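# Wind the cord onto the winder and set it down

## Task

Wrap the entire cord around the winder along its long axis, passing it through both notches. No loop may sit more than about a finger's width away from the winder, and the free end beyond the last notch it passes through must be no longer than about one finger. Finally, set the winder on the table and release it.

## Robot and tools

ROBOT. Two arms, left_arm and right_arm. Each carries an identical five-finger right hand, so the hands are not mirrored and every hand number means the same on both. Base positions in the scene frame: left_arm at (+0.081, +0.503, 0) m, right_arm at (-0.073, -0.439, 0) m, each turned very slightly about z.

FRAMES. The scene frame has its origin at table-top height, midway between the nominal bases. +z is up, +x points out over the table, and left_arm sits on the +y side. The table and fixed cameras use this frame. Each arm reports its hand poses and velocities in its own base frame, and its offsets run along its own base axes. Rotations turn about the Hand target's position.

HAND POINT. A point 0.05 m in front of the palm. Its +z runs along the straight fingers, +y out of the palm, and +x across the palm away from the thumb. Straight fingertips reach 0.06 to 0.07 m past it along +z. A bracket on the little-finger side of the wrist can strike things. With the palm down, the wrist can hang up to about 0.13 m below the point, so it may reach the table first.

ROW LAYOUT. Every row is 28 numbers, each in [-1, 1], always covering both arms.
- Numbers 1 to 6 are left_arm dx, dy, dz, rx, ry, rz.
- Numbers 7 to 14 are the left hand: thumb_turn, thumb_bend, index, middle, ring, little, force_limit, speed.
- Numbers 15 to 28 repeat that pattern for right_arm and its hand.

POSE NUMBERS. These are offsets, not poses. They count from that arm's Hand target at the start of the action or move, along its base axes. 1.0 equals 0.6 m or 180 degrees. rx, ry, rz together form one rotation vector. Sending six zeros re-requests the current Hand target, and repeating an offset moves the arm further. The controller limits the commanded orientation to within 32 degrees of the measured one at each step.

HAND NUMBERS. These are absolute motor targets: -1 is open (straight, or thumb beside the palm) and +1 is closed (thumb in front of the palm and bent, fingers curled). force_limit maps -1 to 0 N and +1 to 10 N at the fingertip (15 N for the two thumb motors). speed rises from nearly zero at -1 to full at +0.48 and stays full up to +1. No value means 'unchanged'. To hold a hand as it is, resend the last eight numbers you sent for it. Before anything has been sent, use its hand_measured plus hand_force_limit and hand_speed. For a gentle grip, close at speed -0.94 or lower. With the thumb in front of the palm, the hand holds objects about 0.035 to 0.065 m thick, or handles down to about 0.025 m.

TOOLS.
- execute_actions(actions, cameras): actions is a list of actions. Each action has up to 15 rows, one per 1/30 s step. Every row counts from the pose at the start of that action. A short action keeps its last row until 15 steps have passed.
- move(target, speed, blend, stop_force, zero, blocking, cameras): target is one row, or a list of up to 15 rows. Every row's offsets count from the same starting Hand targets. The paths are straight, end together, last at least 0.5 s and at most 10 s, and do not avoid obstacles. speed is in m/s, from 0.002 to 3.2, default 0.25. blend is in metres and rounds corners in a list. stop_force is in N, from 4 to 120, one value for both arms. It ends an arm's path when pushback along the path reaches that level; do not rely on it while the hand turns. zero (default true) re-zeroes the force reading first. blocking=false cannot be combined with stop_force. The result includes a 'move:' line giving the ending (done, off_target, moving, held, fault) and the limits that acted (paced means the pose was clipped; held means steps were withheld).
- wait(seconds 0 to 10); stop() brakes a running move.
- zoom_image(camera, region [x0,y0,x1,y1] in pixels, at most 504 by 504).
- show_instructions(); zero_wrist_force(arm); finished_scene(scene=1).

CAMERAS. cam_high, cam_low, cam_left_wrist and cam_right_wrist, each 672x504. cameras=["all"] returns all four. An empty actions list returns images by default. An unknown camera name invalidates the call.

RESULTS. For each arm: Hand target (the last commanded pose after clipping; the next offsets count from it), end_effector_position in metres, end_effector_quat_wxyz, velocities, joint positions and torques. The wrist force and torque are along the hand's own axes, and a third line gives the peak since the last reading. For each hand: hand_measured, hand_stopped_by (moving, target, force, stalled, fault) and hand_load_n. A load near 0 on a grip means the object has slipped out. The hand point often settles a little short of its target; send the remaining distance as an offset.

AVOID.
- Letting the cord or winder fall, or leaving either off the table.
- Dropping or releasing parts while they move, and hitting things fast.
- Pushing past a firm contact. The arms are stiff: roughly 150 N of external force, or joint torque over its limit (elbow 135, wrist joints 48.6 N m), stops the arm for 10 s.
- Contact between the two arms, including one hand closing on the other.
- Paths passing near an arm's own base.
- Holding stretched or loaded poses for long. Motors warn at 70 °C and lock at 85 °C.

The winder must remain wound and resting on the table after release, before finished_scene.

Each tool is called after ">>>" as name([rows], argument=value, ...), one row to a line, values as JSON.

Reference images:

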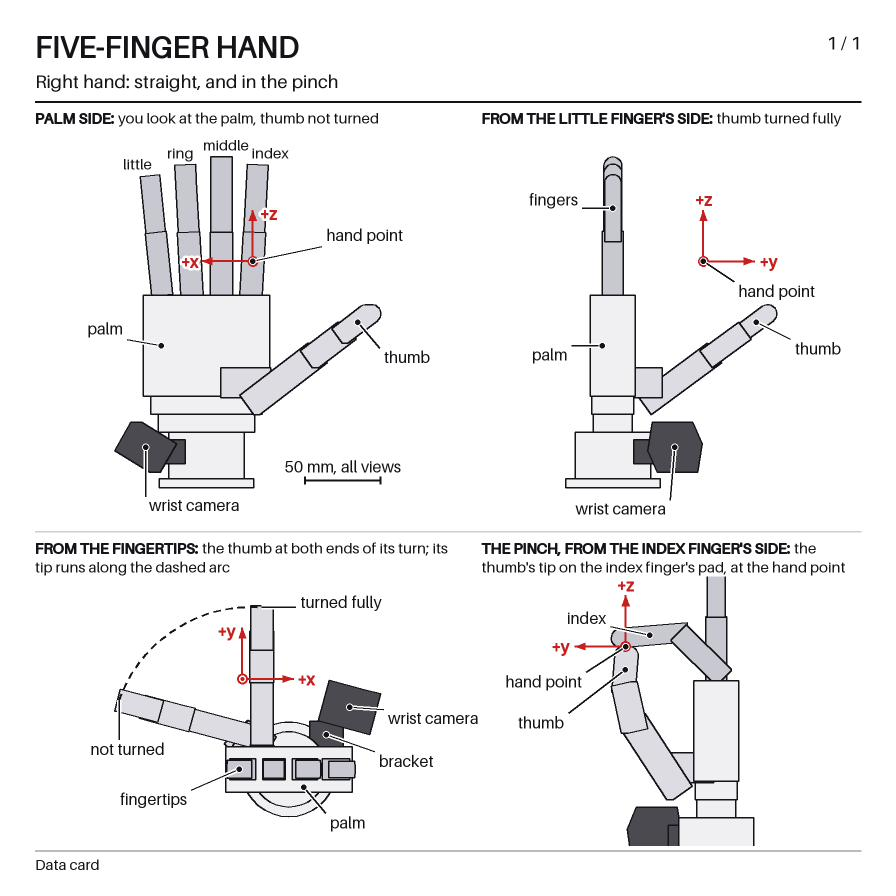

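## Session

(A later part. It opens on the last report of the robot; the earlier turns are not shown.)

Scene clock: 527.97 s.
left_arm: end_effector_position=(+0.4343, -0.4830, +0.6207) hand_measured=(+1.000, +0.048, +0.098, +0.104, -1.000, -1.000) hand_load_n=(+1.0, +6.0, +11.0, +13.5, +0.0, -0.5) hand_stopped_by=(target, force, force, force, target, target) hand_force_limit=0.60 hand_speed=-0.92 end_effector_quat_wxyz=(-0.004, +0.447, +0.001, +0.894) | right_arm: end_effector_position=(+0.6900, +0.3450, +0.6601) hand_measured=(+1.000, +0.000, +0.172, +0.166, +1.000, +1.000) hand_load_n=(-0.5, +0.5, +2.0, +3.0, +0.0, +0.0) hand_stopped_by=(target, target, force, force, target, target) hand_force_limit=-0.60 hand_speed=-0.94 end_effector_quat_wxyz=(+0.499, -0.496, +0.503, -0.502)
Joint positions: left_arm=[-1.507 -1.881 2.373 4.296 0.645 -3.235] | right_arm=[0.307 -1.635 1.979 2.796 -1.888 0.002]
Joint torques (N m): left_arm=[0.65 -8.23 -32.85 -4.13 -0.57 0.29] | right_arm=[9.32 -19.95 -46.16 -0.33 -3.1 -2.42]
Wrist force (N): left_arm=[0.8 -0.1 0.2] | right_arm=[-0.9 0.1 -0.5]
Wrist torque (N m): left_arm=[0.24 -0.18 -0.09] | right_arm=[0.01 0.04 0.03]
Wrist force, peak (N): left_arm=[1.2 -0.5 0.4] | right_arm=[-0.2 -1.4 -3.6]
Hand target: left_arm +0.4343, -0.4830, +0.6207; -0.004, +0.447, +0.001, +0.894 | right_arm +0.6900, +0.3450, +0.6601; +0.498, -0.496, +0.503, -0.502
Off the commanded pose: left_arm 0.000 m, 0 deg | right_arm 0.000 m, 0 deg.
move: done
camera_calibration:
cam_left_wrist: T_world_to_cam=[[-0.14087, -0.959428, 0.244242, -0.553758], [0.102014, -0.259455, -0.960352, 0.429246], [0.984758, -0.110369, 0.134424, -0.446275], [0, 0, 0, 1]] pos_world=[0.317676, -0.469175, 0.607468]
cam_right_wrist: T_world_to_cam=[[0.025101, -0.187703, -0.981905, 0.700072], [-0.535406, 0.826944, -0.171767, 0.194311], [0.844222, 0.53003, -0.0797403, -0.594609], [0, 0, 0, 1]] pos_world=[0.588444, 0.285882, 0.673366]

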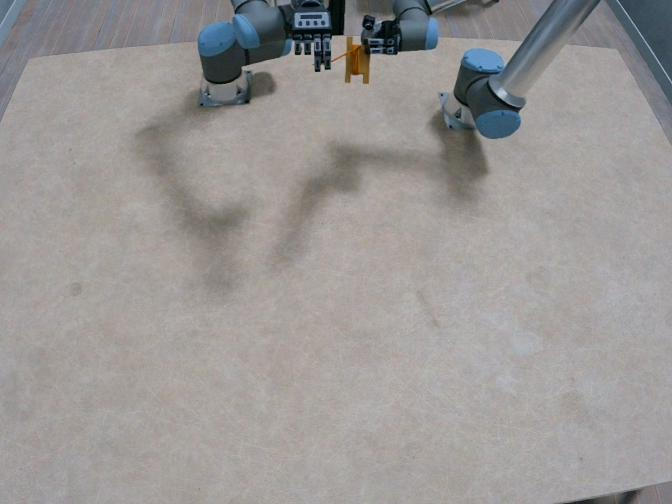

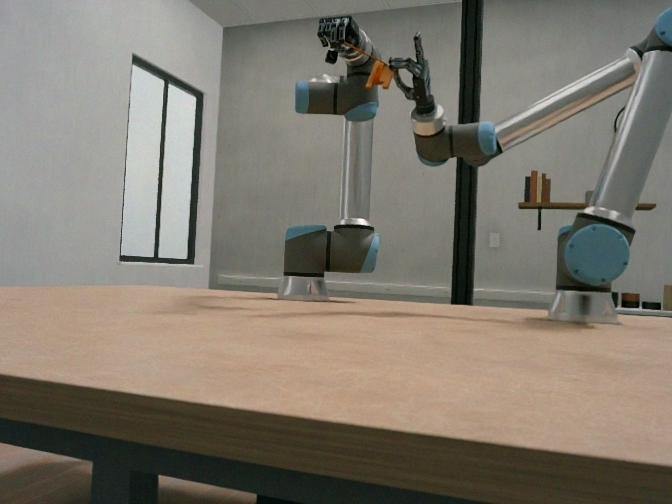

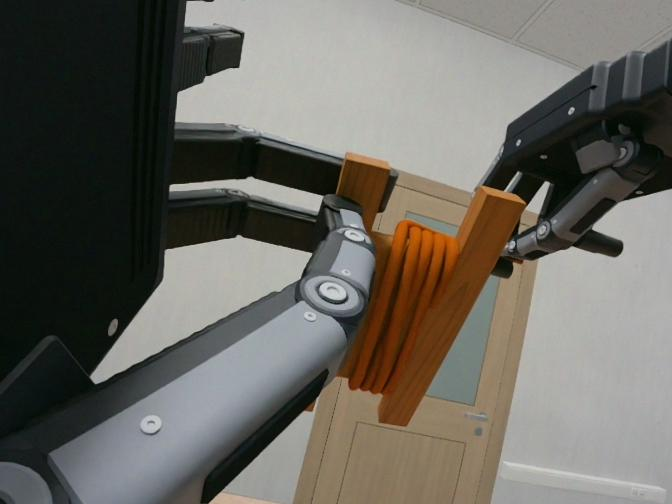

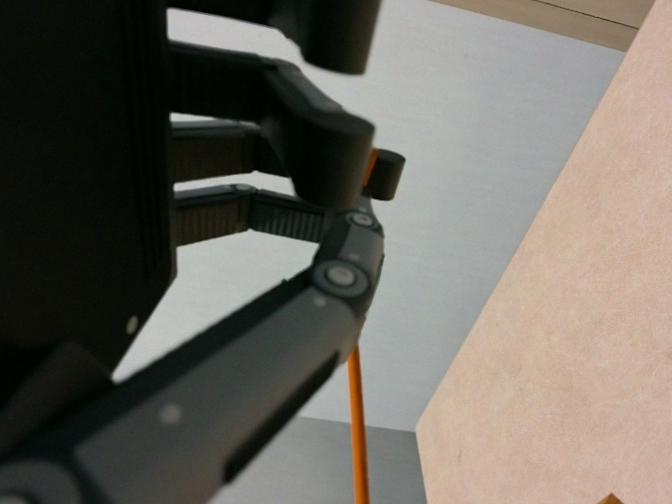

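>>> move([
  [0,0,0,0,0,0,1,0.08,0.8,0.8,-1,-1,0.6,-0.92,-0.0167,0.0417,0.0833,0,0,0,1,0.0,0.6,0.6,1,1,-0.6,-0.94],
  [0,0,0,0,0,0,1,0.08,0.8,0.8,-1,-1,0.6,-0.92,-0.075,0.0917,0.1417,0,0,0,1,0.0,0.6,0.6,1,1,-0.6,-0.94],
  [0,0,0,0,0,0,1,0.08,0.8,0.8,-1,-1,0.6,-0.92,-0.155,0.1467,0.1648,0,0,0,1,0.0,0.6,0.6,1,1,-0.6,-0.94],
  [0,0,0,0,0,0,1,0.08,0.8,0.8,-1,-1,0.6,-0.92,-0.2817,0.14,0.1232,0,0,0,1,0.0,0.6,0.6,1,1,-0.6,-0.94],
  [0,0,0,0,0,0,1,0.08,0.8,0.8,-1,-1,0.6,-0.92,-0.3533,0.0917,0.0332,0,0,0,1,0.0,0.6,0.6,1,1,-0.6,-0.94],
  [0,0,0,0,0,0,1,0.08,0.8,0.8,-1,-1,0.6,-0.92,-0.38,0.0667,-0.1,0,0,0,1,0.0,0.6,0.6,1,1,-0.6,-0.94],
], speed=0.2, blend=0.015, cameras=["cam_left_wrist","cam_right_wrist"])

Scene clock: 531.10 s.
left_arm: end_effector_position=(+0.4343, -0.4830, +0.6207) hand_measured=(+1.000, +0.048, +0.098, +0.104, -1.000, -1.000) hand_load_n=(+1.0, +6.0, +11.5, +13.5, +0.0, +0.0) hand_stopped_by=(target, force, force, force, target, target) hand_force_limit=0.60 hand_speed=-0.92 end_effector_quat_wxyz=(-0.004, +0.447, +0.001, +0.894) | right_arm: end_effector_position=(+0.4620, +0.3851, +0.6002) hand_measured=(+1.000, +0.000, +0.172, +0.166, +1.000, +1.000) hand_load_n=(-0.5, +0.5, +2.5, +3.5, +0.0, +0.0) hand_stopped_by=(target, target, force, force, target, target) hand_force_limit=-0.60 hand_speed=-0.94 end_effector_quat_wxyz=(+0.498, -0.496, +0.503, -0.502)
Joint positions: left_arm=[-1.507 -1.881 2.373 4.296 0.645 -3.235] | right_arm=[0.629 -1.825 2.246 2.718 -2.21 0.001]
Joint torques (N m): left_arm=[4.21 -6.54 -33.2 -4.21 -0.28 0.37] | right_arm=[-16.98 -5.09 -32.35 -3.49 2.54 -2.47]
Wrist force (N): left_arm=[0.4 0.1 0.2] | right_arm=[-0.7 0.2 -1.3]
Wrist torque (N m): left_arm=[0.27 -0.11 -0.11] | right_arm=[0.10 0.06 0.05]
Wrist force, peak (N): left_arm=[1.2 -0.6 0.6] | right_arm=[-0.7 1.6 -1.1]
Hand target: left_arm +0.4343, -0.4830, +0.6207; -0.004, +0.447, +0.001, +0.894 | right_arm +0.4620, +0.3850, +0.6001; +0.498, -0.496, +0.503, -0.502
Off the commanded pose: left_arm 0.000 m, 0 deg | right_arm 0.000 m, 0 deg.
move: done
camera_calibration:
cam_left_wrist: T_world_to_cam=[[-0.14087, -0.959428, 0.244242, -0.553758], [0.102014, -0.259455, -0.960352, 0.429246], [0.984758, -0.110369, 0.134424, -0.446275], [0, 0, 0, 1]] pos_world=[0.317676, -0.469175, 0.607468]
cam_right_wrist: T_world_to_cam=[[0.0247949, -0.187879, -0.981879, 0.654637], [-0.535195, 0.827079, -0.171774, 0.0288088], [0.844364, 0.529756, -0.0800446, -0.427964], [0, 0, 0, 1]] pos_world=[0.360544, 0.325882, 0.613466]
Images, in order (width x height): cam_left_wrist 672x504, cam_right_wrist 672x504.

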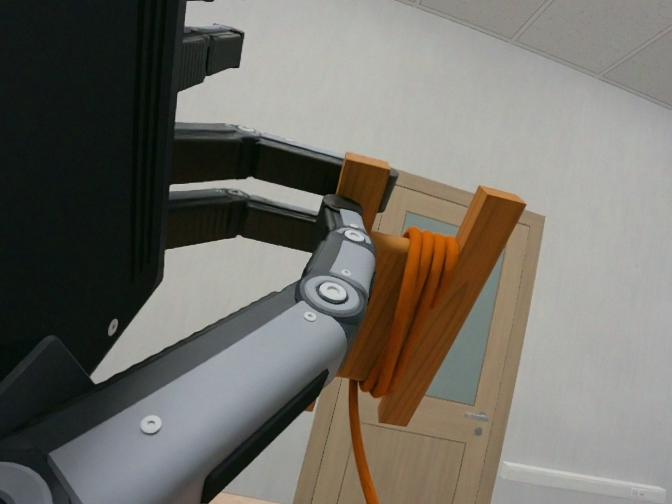

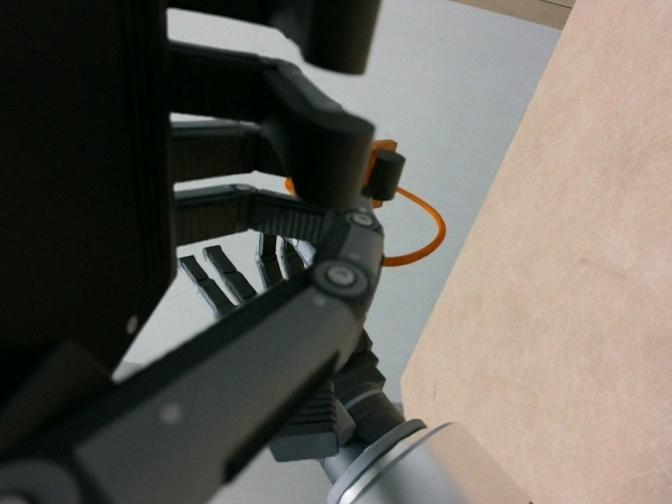

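>>> move([
  [0,0,0,0,0,0,1,0.08,0.8,0.8,-1,-1,0.6,-0.92,0.0217,-0.0083,0.133,0,0,0,1,0.0,0.6,0.6,1,1,-0.6,-0.94],
  [0,0,0,0,0,0,1,0.08,0.8,0.8,-1,-1,0.6,-0.92,0.0983,0.0167,0.2247,0,0,0,1,0.0,0.6,0.6,1,1,-0.6,-0.94],
  [0,0,0,0,0,0,1,0.08,0.8,0.8,-1,-1,0.6,-0.92,0.225,0.0167,0.2613,0,0,0,1,0.0,0.6,0.6,1,1,-0.6,-0.94],
], speed=0.15, blend=0.015, cameras=["cam_left_wrist","cam_right_wrist","cam_high"])

>>> zoom_image(camera="cam_high", region=[310, 0, 400, 110])

>>> zoom_image(camera="cam_left_wrist", region=[330, 150, 560, 450])

Scene clock: 533.67 s.
left_arm: end_effector_position=(+0.4343, -0.4830, +0.6207) hand_measured=(+1.000, +0.048, +0.098, +0.104, -1.000, -1.000) hand_load_n=(+1.0, +6.0, +11.0, +13.5, +0.0, +0.0) hand_stopped_by=(target, force, force, force, target, target) hand_force_limit=0.60 hand_speed=-0.92 end_effector_quat_wxyz=(-0.004, +0.447, +0.001, +0.894) | right_arm: end_effector_position=(+0.5967, +0.3950, +0.7568) hand_measured=(+1.000, +0.000, +0.172, +0.166, +1.000, +1.000) hand_load_n=(-0.5, +0.5, +2.0, +3.5, +0.0, +0.0) hand_stopped_by=(target, target, force, force, target, target) hand_force_limit=-0.60 hand_speed=-0.94 end_effector_quat_wxyz=(+0.498, -0.496, +0.503, -0.502)
Joint positions: left_arm=[-1.507 -1.881 2.373 4.296 0.645 -3.235] | right_arm=[0.478 -1.74 1.895 2.985 -2.06 0.001]
Joint torques (N m): left_arm=[1.16 -6.29 -33.22 -3.94 -0.36 0.29] | right_arm=[-17.11 -15.06 -47.17 -0.1 2.75 1.68]
Wrist force (N): left_arm=[0.4 -0.6 0.4] | right_arm=[-0.7 0.1 -0.9]
Wrist torque (N m): left_arm=[0.17 -0.10 -0.13] | right_arm=[0.02 0.02 -0.19]
Wrist force, peak (N): left_arm=[1.0 -0.5 0.6] | right_arm=[-1.3 0.0 -1.4]
Hand target: left_arm +0.4343, -0.4830, +0.6207; -0.004, +0.447, +0.001, +0.894 | right_arm +0.5970, +0.3951, +0.7568; +0.498, -0.496, +0.503, -0.502
Off the commanded pose: left_arm 0.000 m, 0 deg | right_arm 0.000 m, 0 deg.
move: done
camera_calibration:
cam_left_wrist: T_world_to_cam=[[-0.14087, -0.959428, 0.244242, -0.553758], [0.102014, -0.259455, -0.960352, 0.429246], [0.984758, -0.110369, 0.134424, -0.446275], [0, 0, 0, 1]] pos_world=[0.317676, -0.469175, 0.607468]
cam_right_wrist: T_world_to_cam=[[0.0249302, -0.187908, -0.98187, 0.806874], [-0.535179, 0.827069, -0.171871, 0.119599], [0.844371, 0.529761, -0.0799456, -0.534543], [0, 0, 0, 1]] pos_world=[0.495244, 0.335882, 0.770067]
Images, in order (width x height): cam_high 672x504, cam_left_wrist 672x504, cam_right_wrist 672x504.

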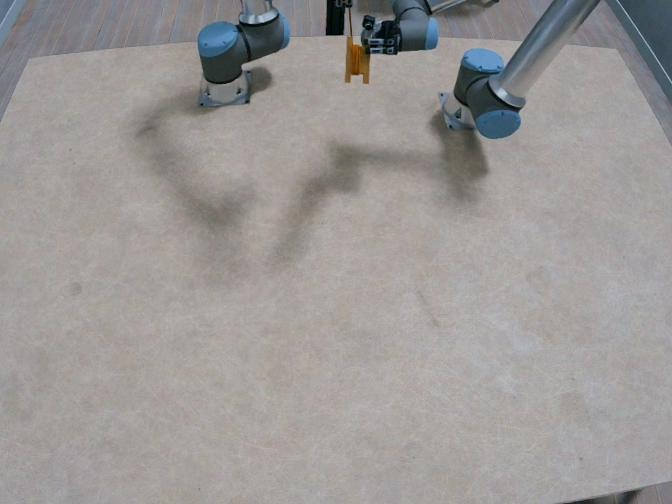

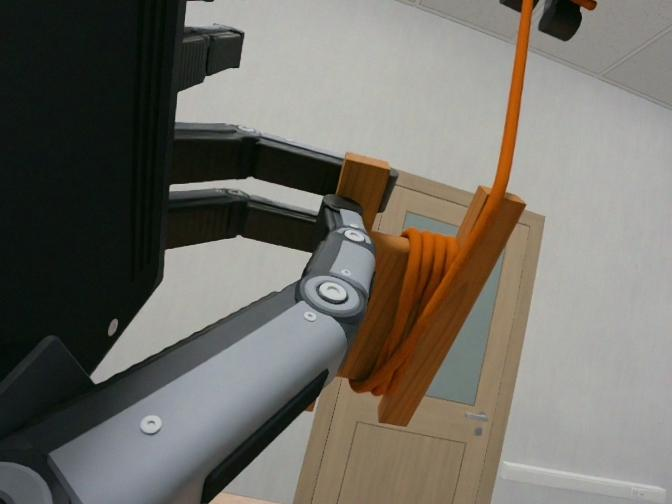

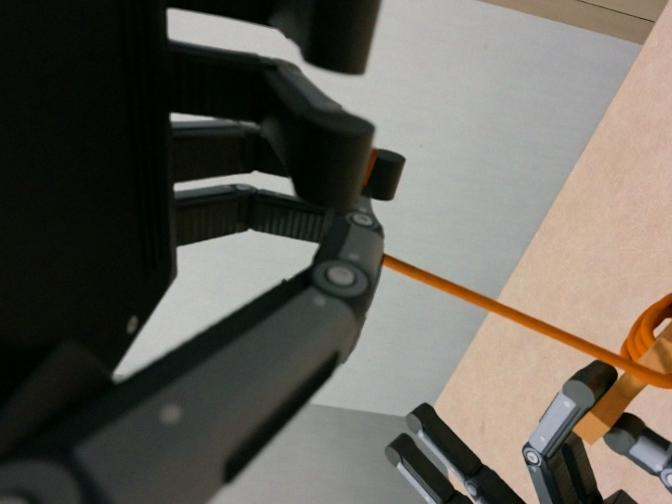

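Scaled by 4.582 from the camera's 672x504 image, which has a finer 960x720 frame.

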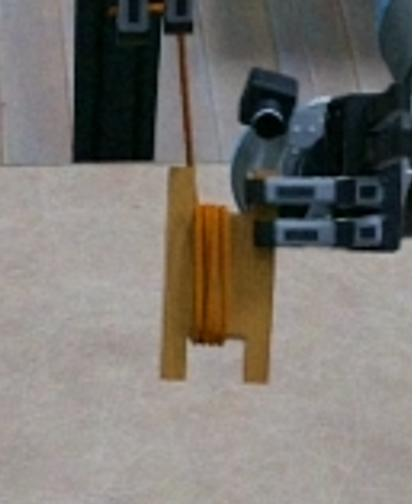

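Scaled by 1.680 from the camera's 672x504 image, which has a finer 960x720 frame.

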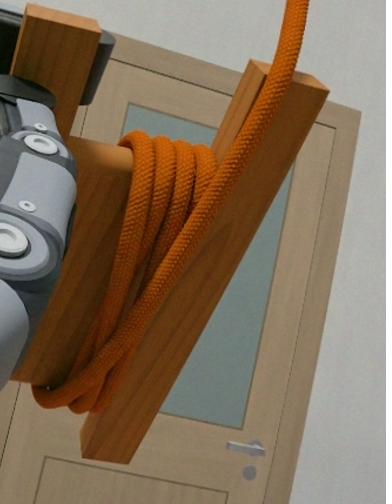

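>>> move([
  [0,0,0,0,0,0,1,0.08,0.8,0.8,-1,-1,0.6,-0.92,-0.06,0.01,-0.0167,0,0,0,1,0.0,0.6,0.6,1,1,-0.6,-0.94],
  [0,0,0,0,0,0,1,0.08,0.8,0.8,-1,-1,0.6,-0.92,-0.06,0.045,-0.0167,0,0,0,1,0.0,0.6,0.6,1,1,-0.6,-0.94],
  [0,0,0,0,0,0,1,0.08,0.8,0.8,-1,-1,0.6,-0.92,0.0,0.04,-0.003,0,0,0,1,0.0,0.6,0.6,1,1,-0.6,-0.94],
], speed=0.12, blend=0.005, cameras=["cam_left_wrist","cam_right_wrist","cam_high"])

>>> zoom_image(camera="cam_high", region=[310, 0, 400, 110])

>>> zoom_image(camera="cam_left_wrist", region=[330, 150, 560, 450])

Scene clock: 535.33 s.
left_arm: end_effector_position=(+0.4343, -0.4830, +0.6207) hand_measured=(+1.000, +0.048, +0.098, +0.104, -1.000, -1.000) hand_load_n=(+1.0, +6.0, +11.0, +13.5, +0.0, +0.0) hand_stopped_by=(target, force, force, force, target, target) hand_force_limit=0.60 hand_speed=-0.92 end_effector_quat_wxyz=(-0.004, +0.447, +0.001, +0.894) | right_arm: end_effector_position=(+0.5967, +0.4191, +0.7550) hand_measured=(+1.000, +0.000, +0.172, +0.166, +1.000, +1.000) hand_load_n=(-0.5, +0.5, +2.0, +3.5, +0.0, +0.0) hand_stopped_by=(target, target, force, force, target, target) hand_force_limit=-0.60 hand_speed=-0.94 end_effector_quat_wxyz=(+0.498, -0.496, +0.503, -0.502)
Joint positions: left_arm=[-1.507 -1.881 2.373 4.296 0.645 -3.235] | right_arm=[0.523 -1.707 1.871 2.976 -2.104 0.001]
Joint torques (N m): left_arm=[4.12 -4 -33.85 -4.1 -0.46 0.59] | right_arm=[-18.36 -14.41 -48.39 -0.27 2.48 -1.96]
Wrist force (N): left_arm=[0.3 0.1 0.4] | right_arm=[-0.7 -0.1 -0.8]
Wrist torque (N m): left_arm=[0.26 -0.10 -0.11] | right_arm=[0.01 0.02 -0.19]
Wrist force, peak (N): left_arm=[1.1 -0.5 0.3] | right_arm=[-1.4 0.5 -2.0]
Hand target: left_arm +0.4343, -0.4830, +0.6207; -0.004, +0.447, +0.001, +0.894 | right_arm +0.5970, +0.4191, +0.7550; +0.498, -0.496, +0.503, -0.502
Off the commanded pose: left_arm 0.000 m, 0 deg | right_arm 0.000 m, 0 deg.
move: done
camera_calibration:
cam_left_wrist: T_world_to_cam=[[-0.14087, -0.959428, 0.244242, -0.553758], [0.102014, -0.259455, -0.960352, 0.429246], [0.984758, -0.110369, 0.134424, -0.446275], [0, 0, 0, 1]] pos_world=[0.317676, -0.469175, 0.607468]
cam_right_wrist: T_world_to_cam=[[0.0249302, -0.187908, -0.98187, 0.809616], [-0.535179, 0.827069, -0.171871, 0.0994399], [0.844371, 0.529761, -0.0799456, -0.547401], [0, 0, 0, 1]] pos_world=[0.495244, 0.359882, 0.768267]
Images, in order (width x height): cam_high 672x504, cam_left_wrist 672x504, cam_right_wrist 672x504.

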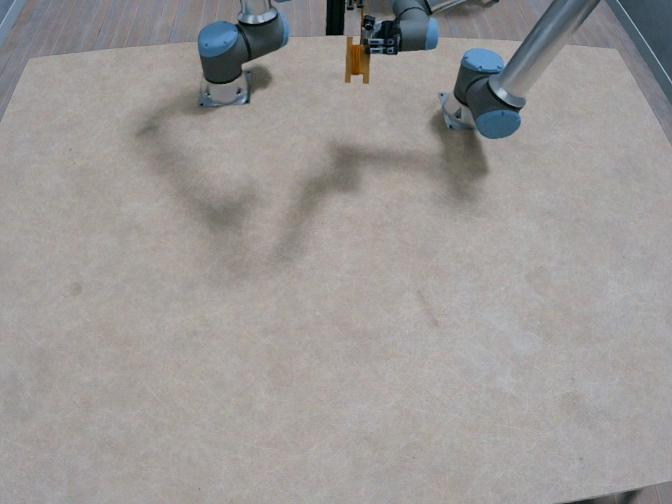

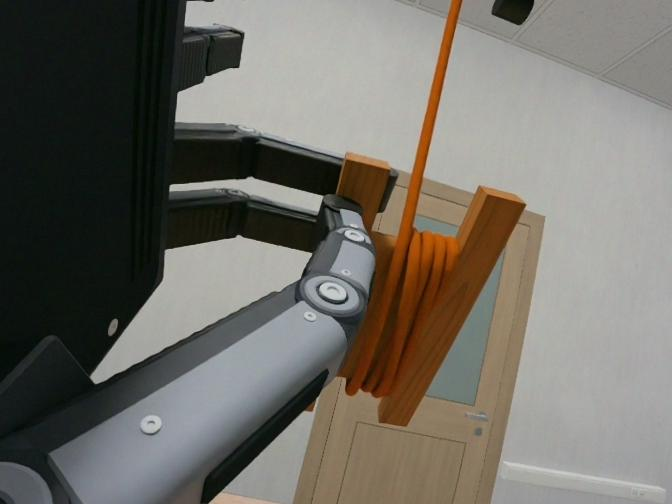

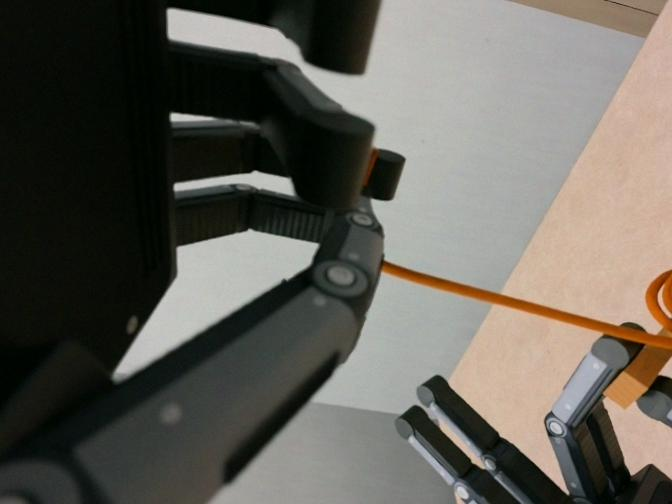

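Scaled by 4.582 from the camera's 672x504 image, which has a finer 960x720 frame.

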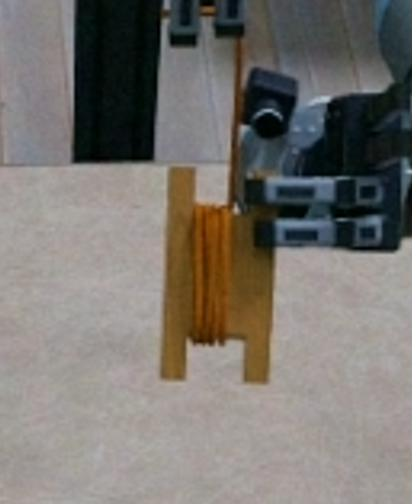

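Scaled by 1.680 from the camera's 672x504 image, which has a finer 960x720 frame.

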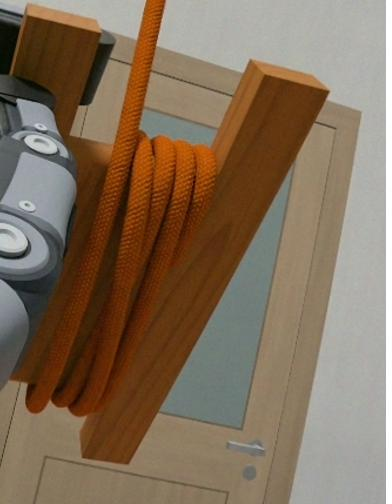

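>>> move([
  [0,0,0,0,0,0,1,0.08,0.8,0.8,-1,-1,0.6,-0.92,-0.09,0.0,-0.015,0,0,0,1,0.0,0.6,0.6,1,1,-0.6,-0.94],
  [0,0,0,0,0,0,1,0.08,0.8,0.8,-1,-1,0.6,-0.92,-0.165,-0.02,-0.065,0,0,0,1,0.0,0.6,0.6,1,1,-0.6,-0.94],
  [0,0,0,0,0,0,1,0.08,0.8,0.8,-1,-1,0.6,-0.92,-0.125,-0.02,-0.0333,0,0,0,1,0.0,0.6,0.6,1,1,-0.6,-0.94],
  [0,0,0,0,0,0,1,0.08,0.8,0.8,-1,-1,0.6,-0.92,0.0,-0.02,0.003,0,0,0,1,0.0,0.6,0.6,1,1,-0.6,-0.94],
], speed=0.12, blend=0.005, cameras=["cam_left_wrist","cam_high"])

>>> zoom_image(camera="cam_high", region=[310, 0, 400, 110])

>>> zoom_image(camera="cam_left_wrist", region=[330, 150, 560, 450])

Scene clock: 538.23 s.
left_arm: end_effector_position=(+0.4343, -0.4830, +0.6207) hand_measured=(+1.000, +0.048, +0.098, +0.104, -1.000, -1.000) hand_load_n=(+1.0, +6.0, +11.5, +13.5, +0.0, +0.0) hand_stopped_by=(target, force, force, force, target, target) hand_force_limit=0.60 hand_speed=-0.92 end_effector_quat_wxyz=(-0.004, +0.447, +0.001, +0.894) | right_arm: end_effector_position=(+0.5967, +0.4070, +0.7568) hand_measured=(+1.000, +0.000, +0.172, +0.166, +1.000, +1.000) hand_load_n=(-0.5, +0.5, +2.0, +3.5, +0.0, +0.0) hand_stopped_by=(target, target, force, force, target, target) hand_force_limit=-0.60 hand_speed=-0.94 end_effector_quat_wxyz=(+0.498, -0.496, +0.503, -0.502)
Joint positions: left_arm=[-1.507 -1.881 2.373 4.296 0.645 -3.235] | right_arm=[0.501 -1.724 1.882 2.982 -2.082 0.001]
Joint torques (N m): left_arm=[3.3 -6.41 -33.11 -4.11 -0.61 0.22] | right_arm=[-14.45 -14.23 -47.84 -0.33 2.96 1.8]
Wrist force (N): left_arm=[0.8 -0.5 0.5] | right_arm=[-0.8 0.4 -1.0]
Wrist torque (N m): left_arm=[0.17 -0.17 -0.10] | right_arm=[0.09 0.05 -0.16]
Wrist force, peak (N): left_arm=[1.1 -0.8 0.2] | right_arm=[-0.4 0.8 -1.9]
Hand target: left_arm +0.4343, -0.4830, +0.6207; -0.004, +0.447, +0.001, +0.894 | right_arm +0.5970, +0.4071, +0.7568; +0.498, -0.496, +0.503, -0.502
Off the commanded pose: left_arm 0.000 m, 0 deg | right_arm 0.000 m, 0 deg.
move: done
camera_calibration:
cam_left_wrist: T_world_to_cam=[[-0.14087, -0.959428, 0.244242, -0.553758], [0.102014, -0.259455, -0.960352, 0.429246], [0.984758, -0.110369, 0.134424, -0.446275], [0, 0, 0, 1]] pos_world=[0.317676, -0.469175, 0.607468]
Images, in order (width x height): cam_high 672x504, cam_left_wrist 672x504.

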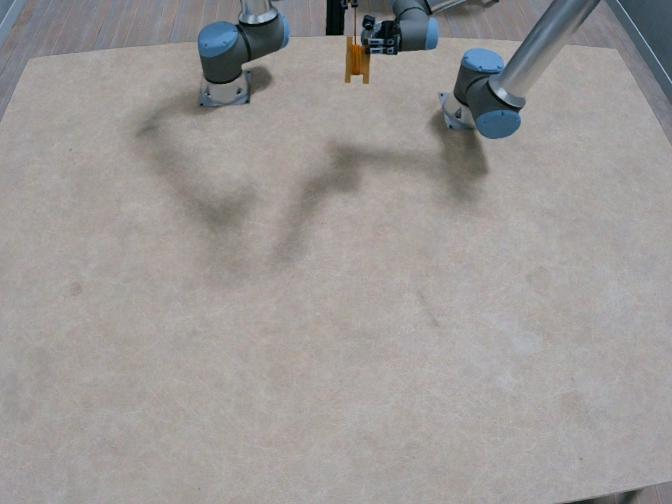

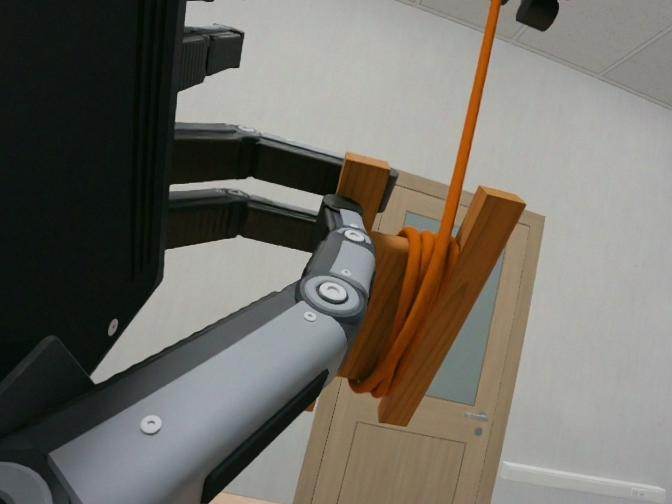

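Scaled by 4.582 from the camera's 672x504 image, which has a finer 960x720 frame.

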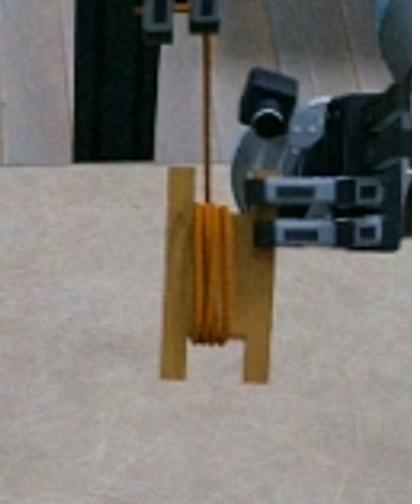

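Scaled by 1.680 from the camera's 672x504 image, which has a finer 960x720 frame.

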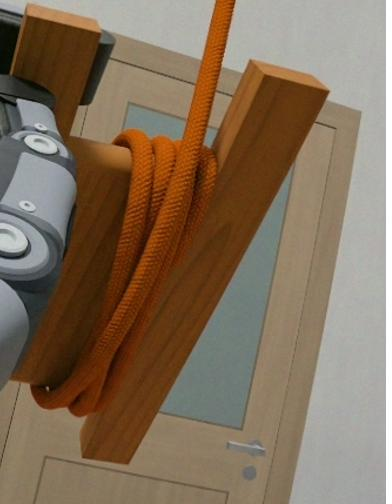

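>>> move([
  [0,0,0,0,0,0,1,0.08,0.8,0.8,-1,-1,0.6,-0.92,0.0717,-0.0367,-0.028,0,0,0,1,0.0,0.6,0.6,1,1,-0.6,-0.94],
  [0,0,0,0,0,0,1,0.08,0.8,0.8,-1,-1,0.6,-0.92,0.125,-0.07,-0.0947,0,0,0,1,0.0,0.6,0.6,1,1,-0.6,-0.94],
  [0,0,0,0,0,0,1,0.08,0.8,0.8,-1,-1,0.6,-0.92,0.1383,-0.1033,-0.1697,0,0,0,1,0.0,0.6,0.6,1,1,-0.6,-0.94],
], speed=0.12, blend=0.01, cameras=["cam_left_wrist","cam_high"])

>>> zoom_image(camera="cam_high", region=[310, 0, 400, 110])

Scene clock: 540.57 s.
left_arm: end_effector_position=(+0.4343, -0.4830, +0.6207) hand_measured=(+1.000, +0.048, +0.098, +0.104, -1.000, -1.000) hand_load_n=(+0.5, +6.0, +11.0, +13.5, +0.0, +0.5) hand_stopped_by=(target, force, force, force, target, target) hand_force_limit=0.60 hand_speed=-0.92 end_effector_quat_wxyz=(-0.004, +0.447, +0.001, +0.894) | right_arm: end_effector_position=(+0.6799, +0.3452, +0.6552) hand_measured=(+1.000, +0.000, +0.172, +0.166, +1.000, +1.000) hand_load_n=(-0.5, +0.5, +2.0, +3.5, +0.0, +0.0) hand_stopped_by=(target, target, force, force, target, target) hand_force_limit=-0.60 hand_speed=-0.94 end_effector_quat_wxyz=(+0.498, -0.496, +0.503, -0.502) end_effector_velocity=(+0.000, -0.001, -0.001) end_effector_angular_velocity=(+0.001, -0.003, -0.001)
Joint positions: left_arm=[-1.507 -1.881 2.373 4.296 0.645 -3.235] | right_arm=[0.314 -1.646 1.998 2.788 -1.895 0.002]
Joint velocities: left_arm=[within noise] | right_arm=[-0.003 0 0.002 -0.005 0.002 0]
Joint torques (N m): left_arm=[2.85 -5.34 -33.45 -4.39 -0.54 0.63] | right_arm=[-16.26 -19.44 -33.04 -3.87 3.05 -1.59]
Wrist force (N): left_arm=[0.3 -0.1 0.5] | right_arm=[-0.8 -0.2 -0.7]
Wrist torque (N m): left_arm=[0.22 -0.12 -0.11] | right_arm=[0.00 0.05 -0.20]
Wrist force, peak (N): left_arm=[1.0 -0.5 0.3] | right_arm=[-1.0 0.2 -1.6]
Hand target: left_arm +0.4343, -0.4830, +0.6207; -0.004, +0.447, +0.001, +0.894 | right_arm +0.6800, +0.3451, +0.6550; +0.498, -0.496, +0.503, -0.502
Off the commanded pose: left_arm 0.000 m, 0 deg | right_arm 0.000 m, 0 deg.
move: done
camera_calibration:
cam_left_wrist: T_world_to_cam=[[-0.14087, -0.959428, 0.244242, -0.553758], [0.102014, -0.259455, -0.960352, 0.429246], [0.984758, -0.110369, 0.134424, -0.446275], [0, 0, 0, 1]] pos_world=[0.317676, -0.469175, 0.607468]
Images, in order (width x height): cam_high 672x504, cam_left_wrist 672x504.

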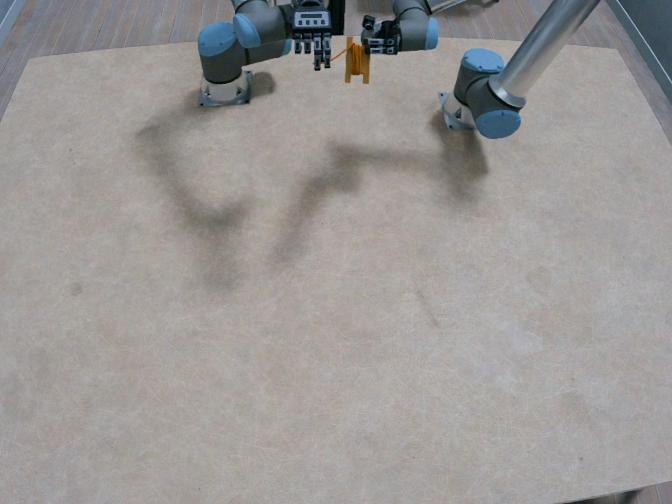

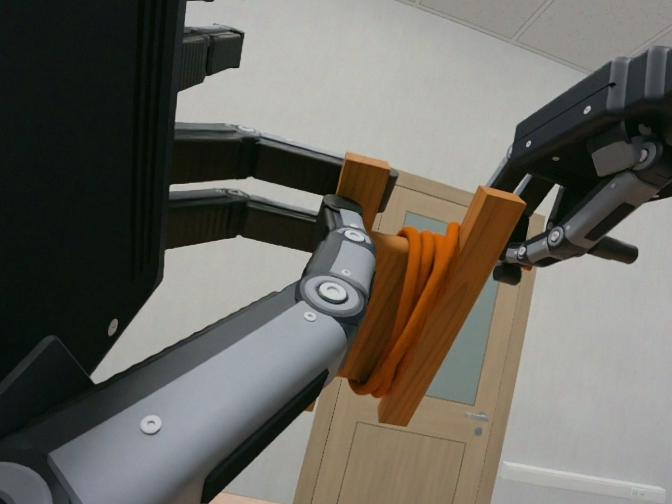

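Scaled by 4.582 from the camera's 672x504 image, which has a finer 960x720 frame.

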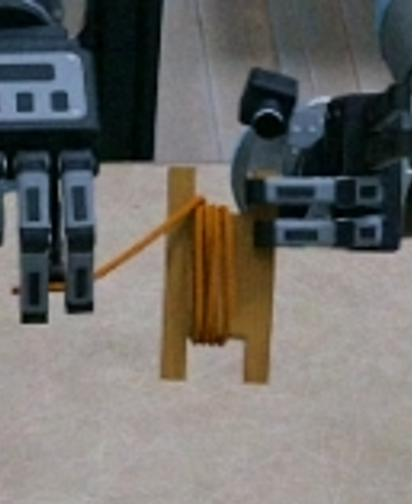

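>>> move(target=[0,0,0,0,0,0,1,0.08,0.8,0.8,-1,-1,0.6,-0.92,0.0133,0,-0.0583,0.4496,-0.2596,0.2596,1,0.0,0.6,0.6,1,1,-0.6,-0.94], speed=0.5, cameras=["cam_low"])

>>> move([
  [0,0,0,0,0,0,1,0.08,0.8,0.8,-1,-1,0.6,-0.92,0.01,0.0583,-0.0333,0,0,0,1,0.0,0.6,0.6,1,1,-0.6,-0.94],
  [0,0,0,0,0,0,1,0.08,0.8,0.8,-1,-1,0.6,-0.92,0.01,0.1167,-0.0667,0,0.05,0,1,0.0,0.6,0.6,1,1,-0.6,-0.94],
  [0,0,0,0,0,0,1,0.08,0.8,0.8,-1,-1,0.6,-0.92,-0.035,0.1233,-0.1333,0,0.128,0,1,0.0,0.6,0.6,1,1,-0.6,-0.94],
], speed=0.12, blend=0.01, cameras=["all"])

>>> zoom_image(camera="cam_high", region=[310, 0, 400, 110])

>>> zoom_image(camera="cam_low", region=[340, 30, 430, 150])

Scene clock: 543.40 s.
left_arm: end_effector_position=(+0.4343, -0.4830, +0.6207) hand_measured=(+1.000, +0.048, +0.098, +0.104, -1.000, -1.000) hand_load_n=(+1.0, +6.0, +11.0, +13.5, +0.5, +0.0) hand_stopped_by=(target, force, force, force, target, target) hand_force_limit=0.60 hand_speed=-0.92 end_effector_quat_wxyz=(-0.004, +0.447, +0.001, +0.894) | right_arm: end_effector_position=(+0.6879, +0.3451, +0.6200) hand_measured=(+1.000, +0.000, +0.172, +0.166, +1.000, +1.000) hand_load_n=(-0.5, +0.5, +2.0, +3.5, +0.0, +0.0) hand_stopped_by=(target, target, force, force, target, target) hand_force_limit=-0.60 hand_speed=-0.94 end_effector_quat_wxyz=(+0.965, +0.001, +0.264, +0.001)
Joint positions: left_arm=[-1.507 -1.881 2.373 4.296 0.645 -3.235] | right_arm=[0.185 -1.038 1.8 1.335 -1.666 1.413]
Joint torques (N m): left_arm=[3.85 -5.67 -33.38 -4.04 -0.57 0.51] | right_arm=[8.72 -52.79 -33.28 0.33 -3.21 1.73]
Wrist force (N): left_arm=[0.5 -0.2 0.5] | right_arm=[-0.2 -1.7 -3.3]
Wrist torque (N m): left_arm=[0.21 -0.16 -0.09] | right_arm=[0.03 0.02 0.02]
Wrist force, peak (N): left_arm=[0.8 -0.7 0.6] | right_arm=[-0.1 -1.3 -3.7]
Hand target: left_arm +0.4343, -0.4830, +0.6207; -0.004, +0.447, +0.001, +0.894 | right_arm +0.6879, +0.3451, +0.6200; +0.965, +0.001, +0.264, +0.001
Off the commanded pose: left_arm 0.000 m, 0 deg | right_arm 0.000 m, 0 deg.
move: done
Images, in order (width x height): cam_low 672x504.

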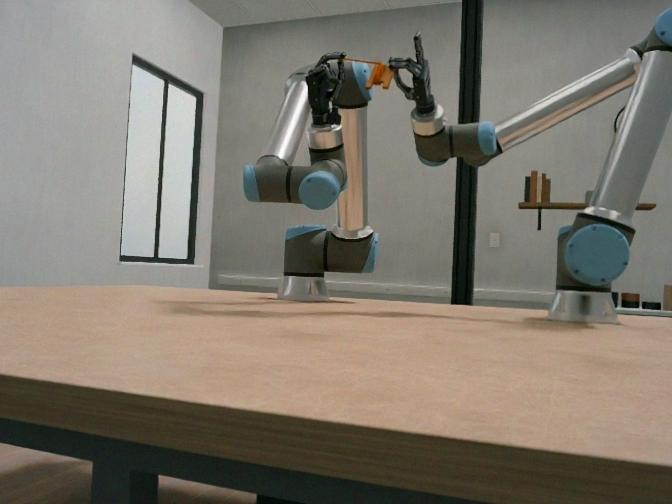

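Scene clock: 545.97 s.
left_arm: end_effector_position=(+0.4343, -0.4830, +0.6207) hand_measured=(+1.000, +0.048, +0.098, +0.104, -1.000, -1.000) hand_load_n=(+1.0, +6.0, +11.5, +13.5, +0.0, +0.0) hand_stopped_by=(target, force, force, force, target, target) hand_force_limit=0.60 hand_speed=-0.92 end_effector_quat_wxyz=(-0.004, +0.447, +0.001, +0.894) | right_arm: end_effector_position=(+0.6670, +0.4190, +0.5401) hand_measured=(+1.000, +0.000, +0.172, +0.166, +1.000, +1.000) hand_load_n=(-0.5, +0.5, +2.0, +3.5, +0.0, +0.0) hand_stopped_by=(target, target, force, force, target, target) hand_force_limit=-0.60 hand_speed=-0.94 end_effector_quat_wxyz=(+0.893, +0.001, +0.451, +0.001)
Joint positions: left_arm=[-1.507 -1.881 2.373 4.296 0.645 -3.235] | right_arm=[0.354 -1.069 1.992 1.553 -1.855 1.357]
Joint torques (N m): left_arm=[4.31 -7.45 -33.97 -4.42 -0.54 0.03] | right_arm=[11.13 -70.19 -18.18 2.39 -3.13 1.84]
Wrist force (N): left_arm=[0.5 -0.4 -0.1] | right_arm=[0.7 -1.4 -2.5]
Wrist torque (N m): left_arm=[0.22 -0.16 -0.09] | right_arm=[0.05 -0.10 0.09]
Wrist force, peak (N): left_arm=[1.1 -0.3 0.4] | right_arm=[0.3 -2.0 -3.5]
Hand target: left_arm +0.4343, -0.4830, +0.6207; -0.004, +0.447, +0.001, +0.894 | right_arm +0.6669, +0.4191, +0.5401; +0.892, +0.001, +0.451, +0.001
Off the commanded pose: left_arm 0.000 m, 0 deg | right_arm 0.000 m, 0 deg.
move: done
camera_calibration:
cam_left_wrist: T_world_to_cam=[[-0.14087, -0.959428, 0.244242, -0.553758], [0.102014, -0.259455, -0.960352, 0.429246], [0.984758, -0.110369, 0.134424, -0.446275], [0, 0, 0, 1]] pos_world=[0.317676, -0.469175, 0.607468]
cam_right_wrist: T_world_to_cam=[[0.13299, 0.98187, -0.135073, -0.422711], [-0.925134, 0.171873, 0.338507, 0.359108], [0.355586, 0.079943, 0.931219, -0.655562], [0, 0, 0, 1]] pos_world=[0.621548, 0.405733, 0.431814]

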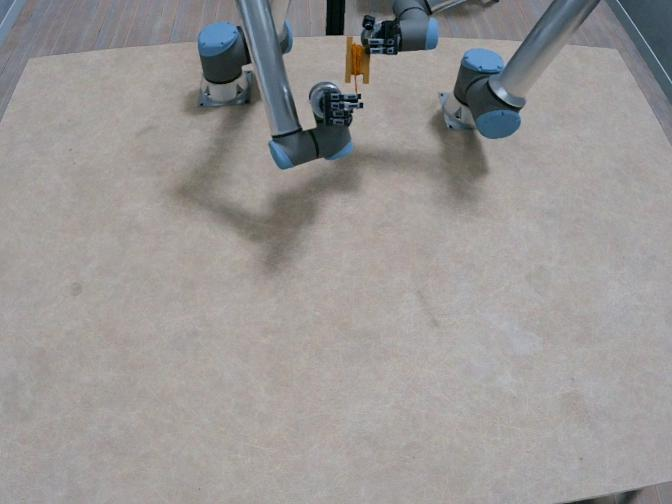

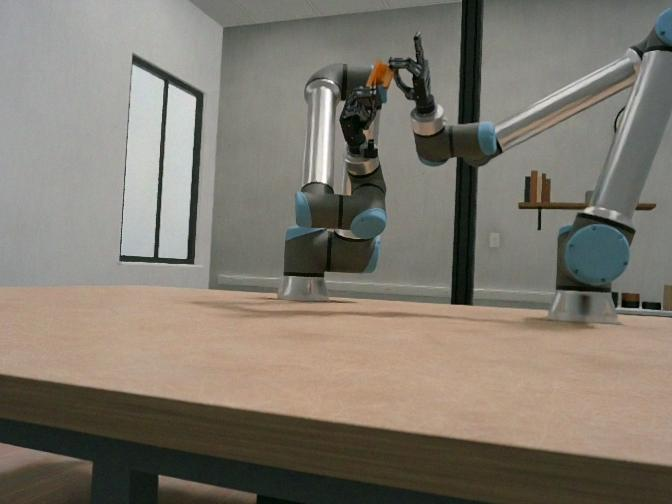

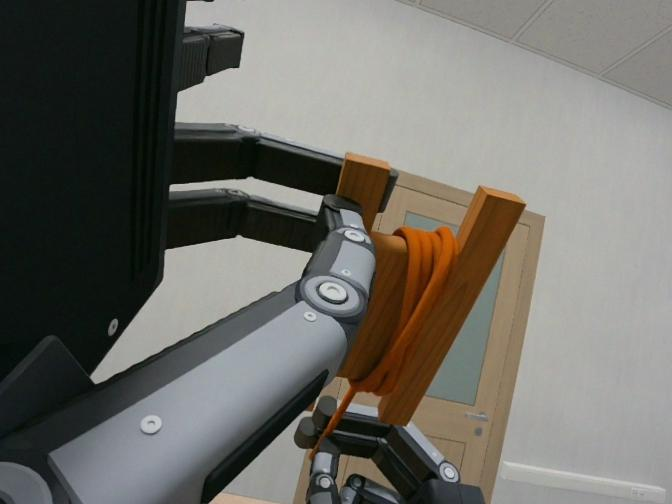

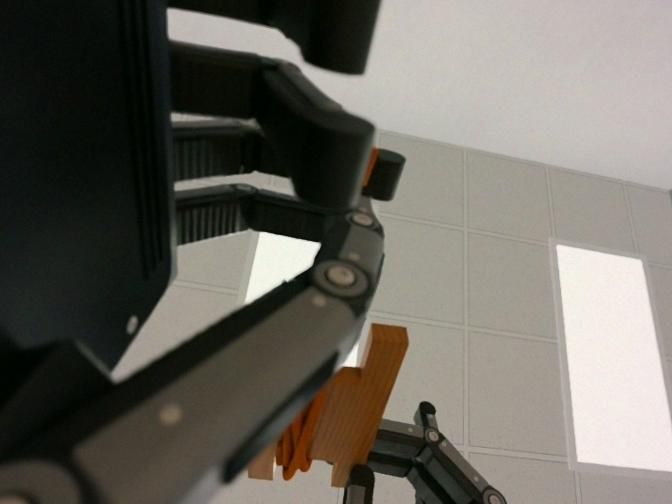

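Scaled by 4.582 from the camera's 672x504 image, which has a finer 960x720 frame.

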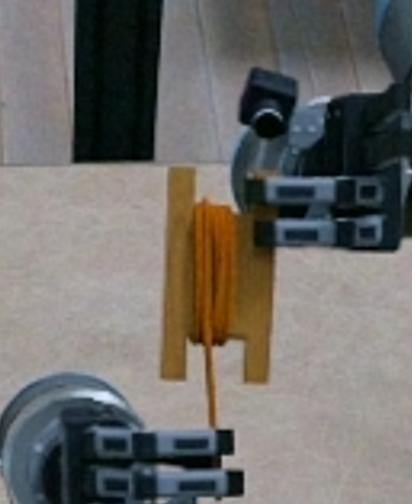

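Scaled by 4.200 from the camera's 672x504 image, which has a finer 960x720 frame.

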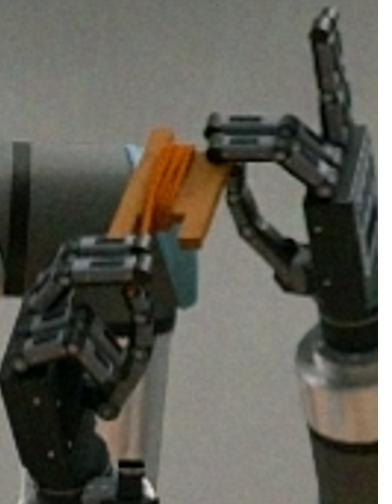

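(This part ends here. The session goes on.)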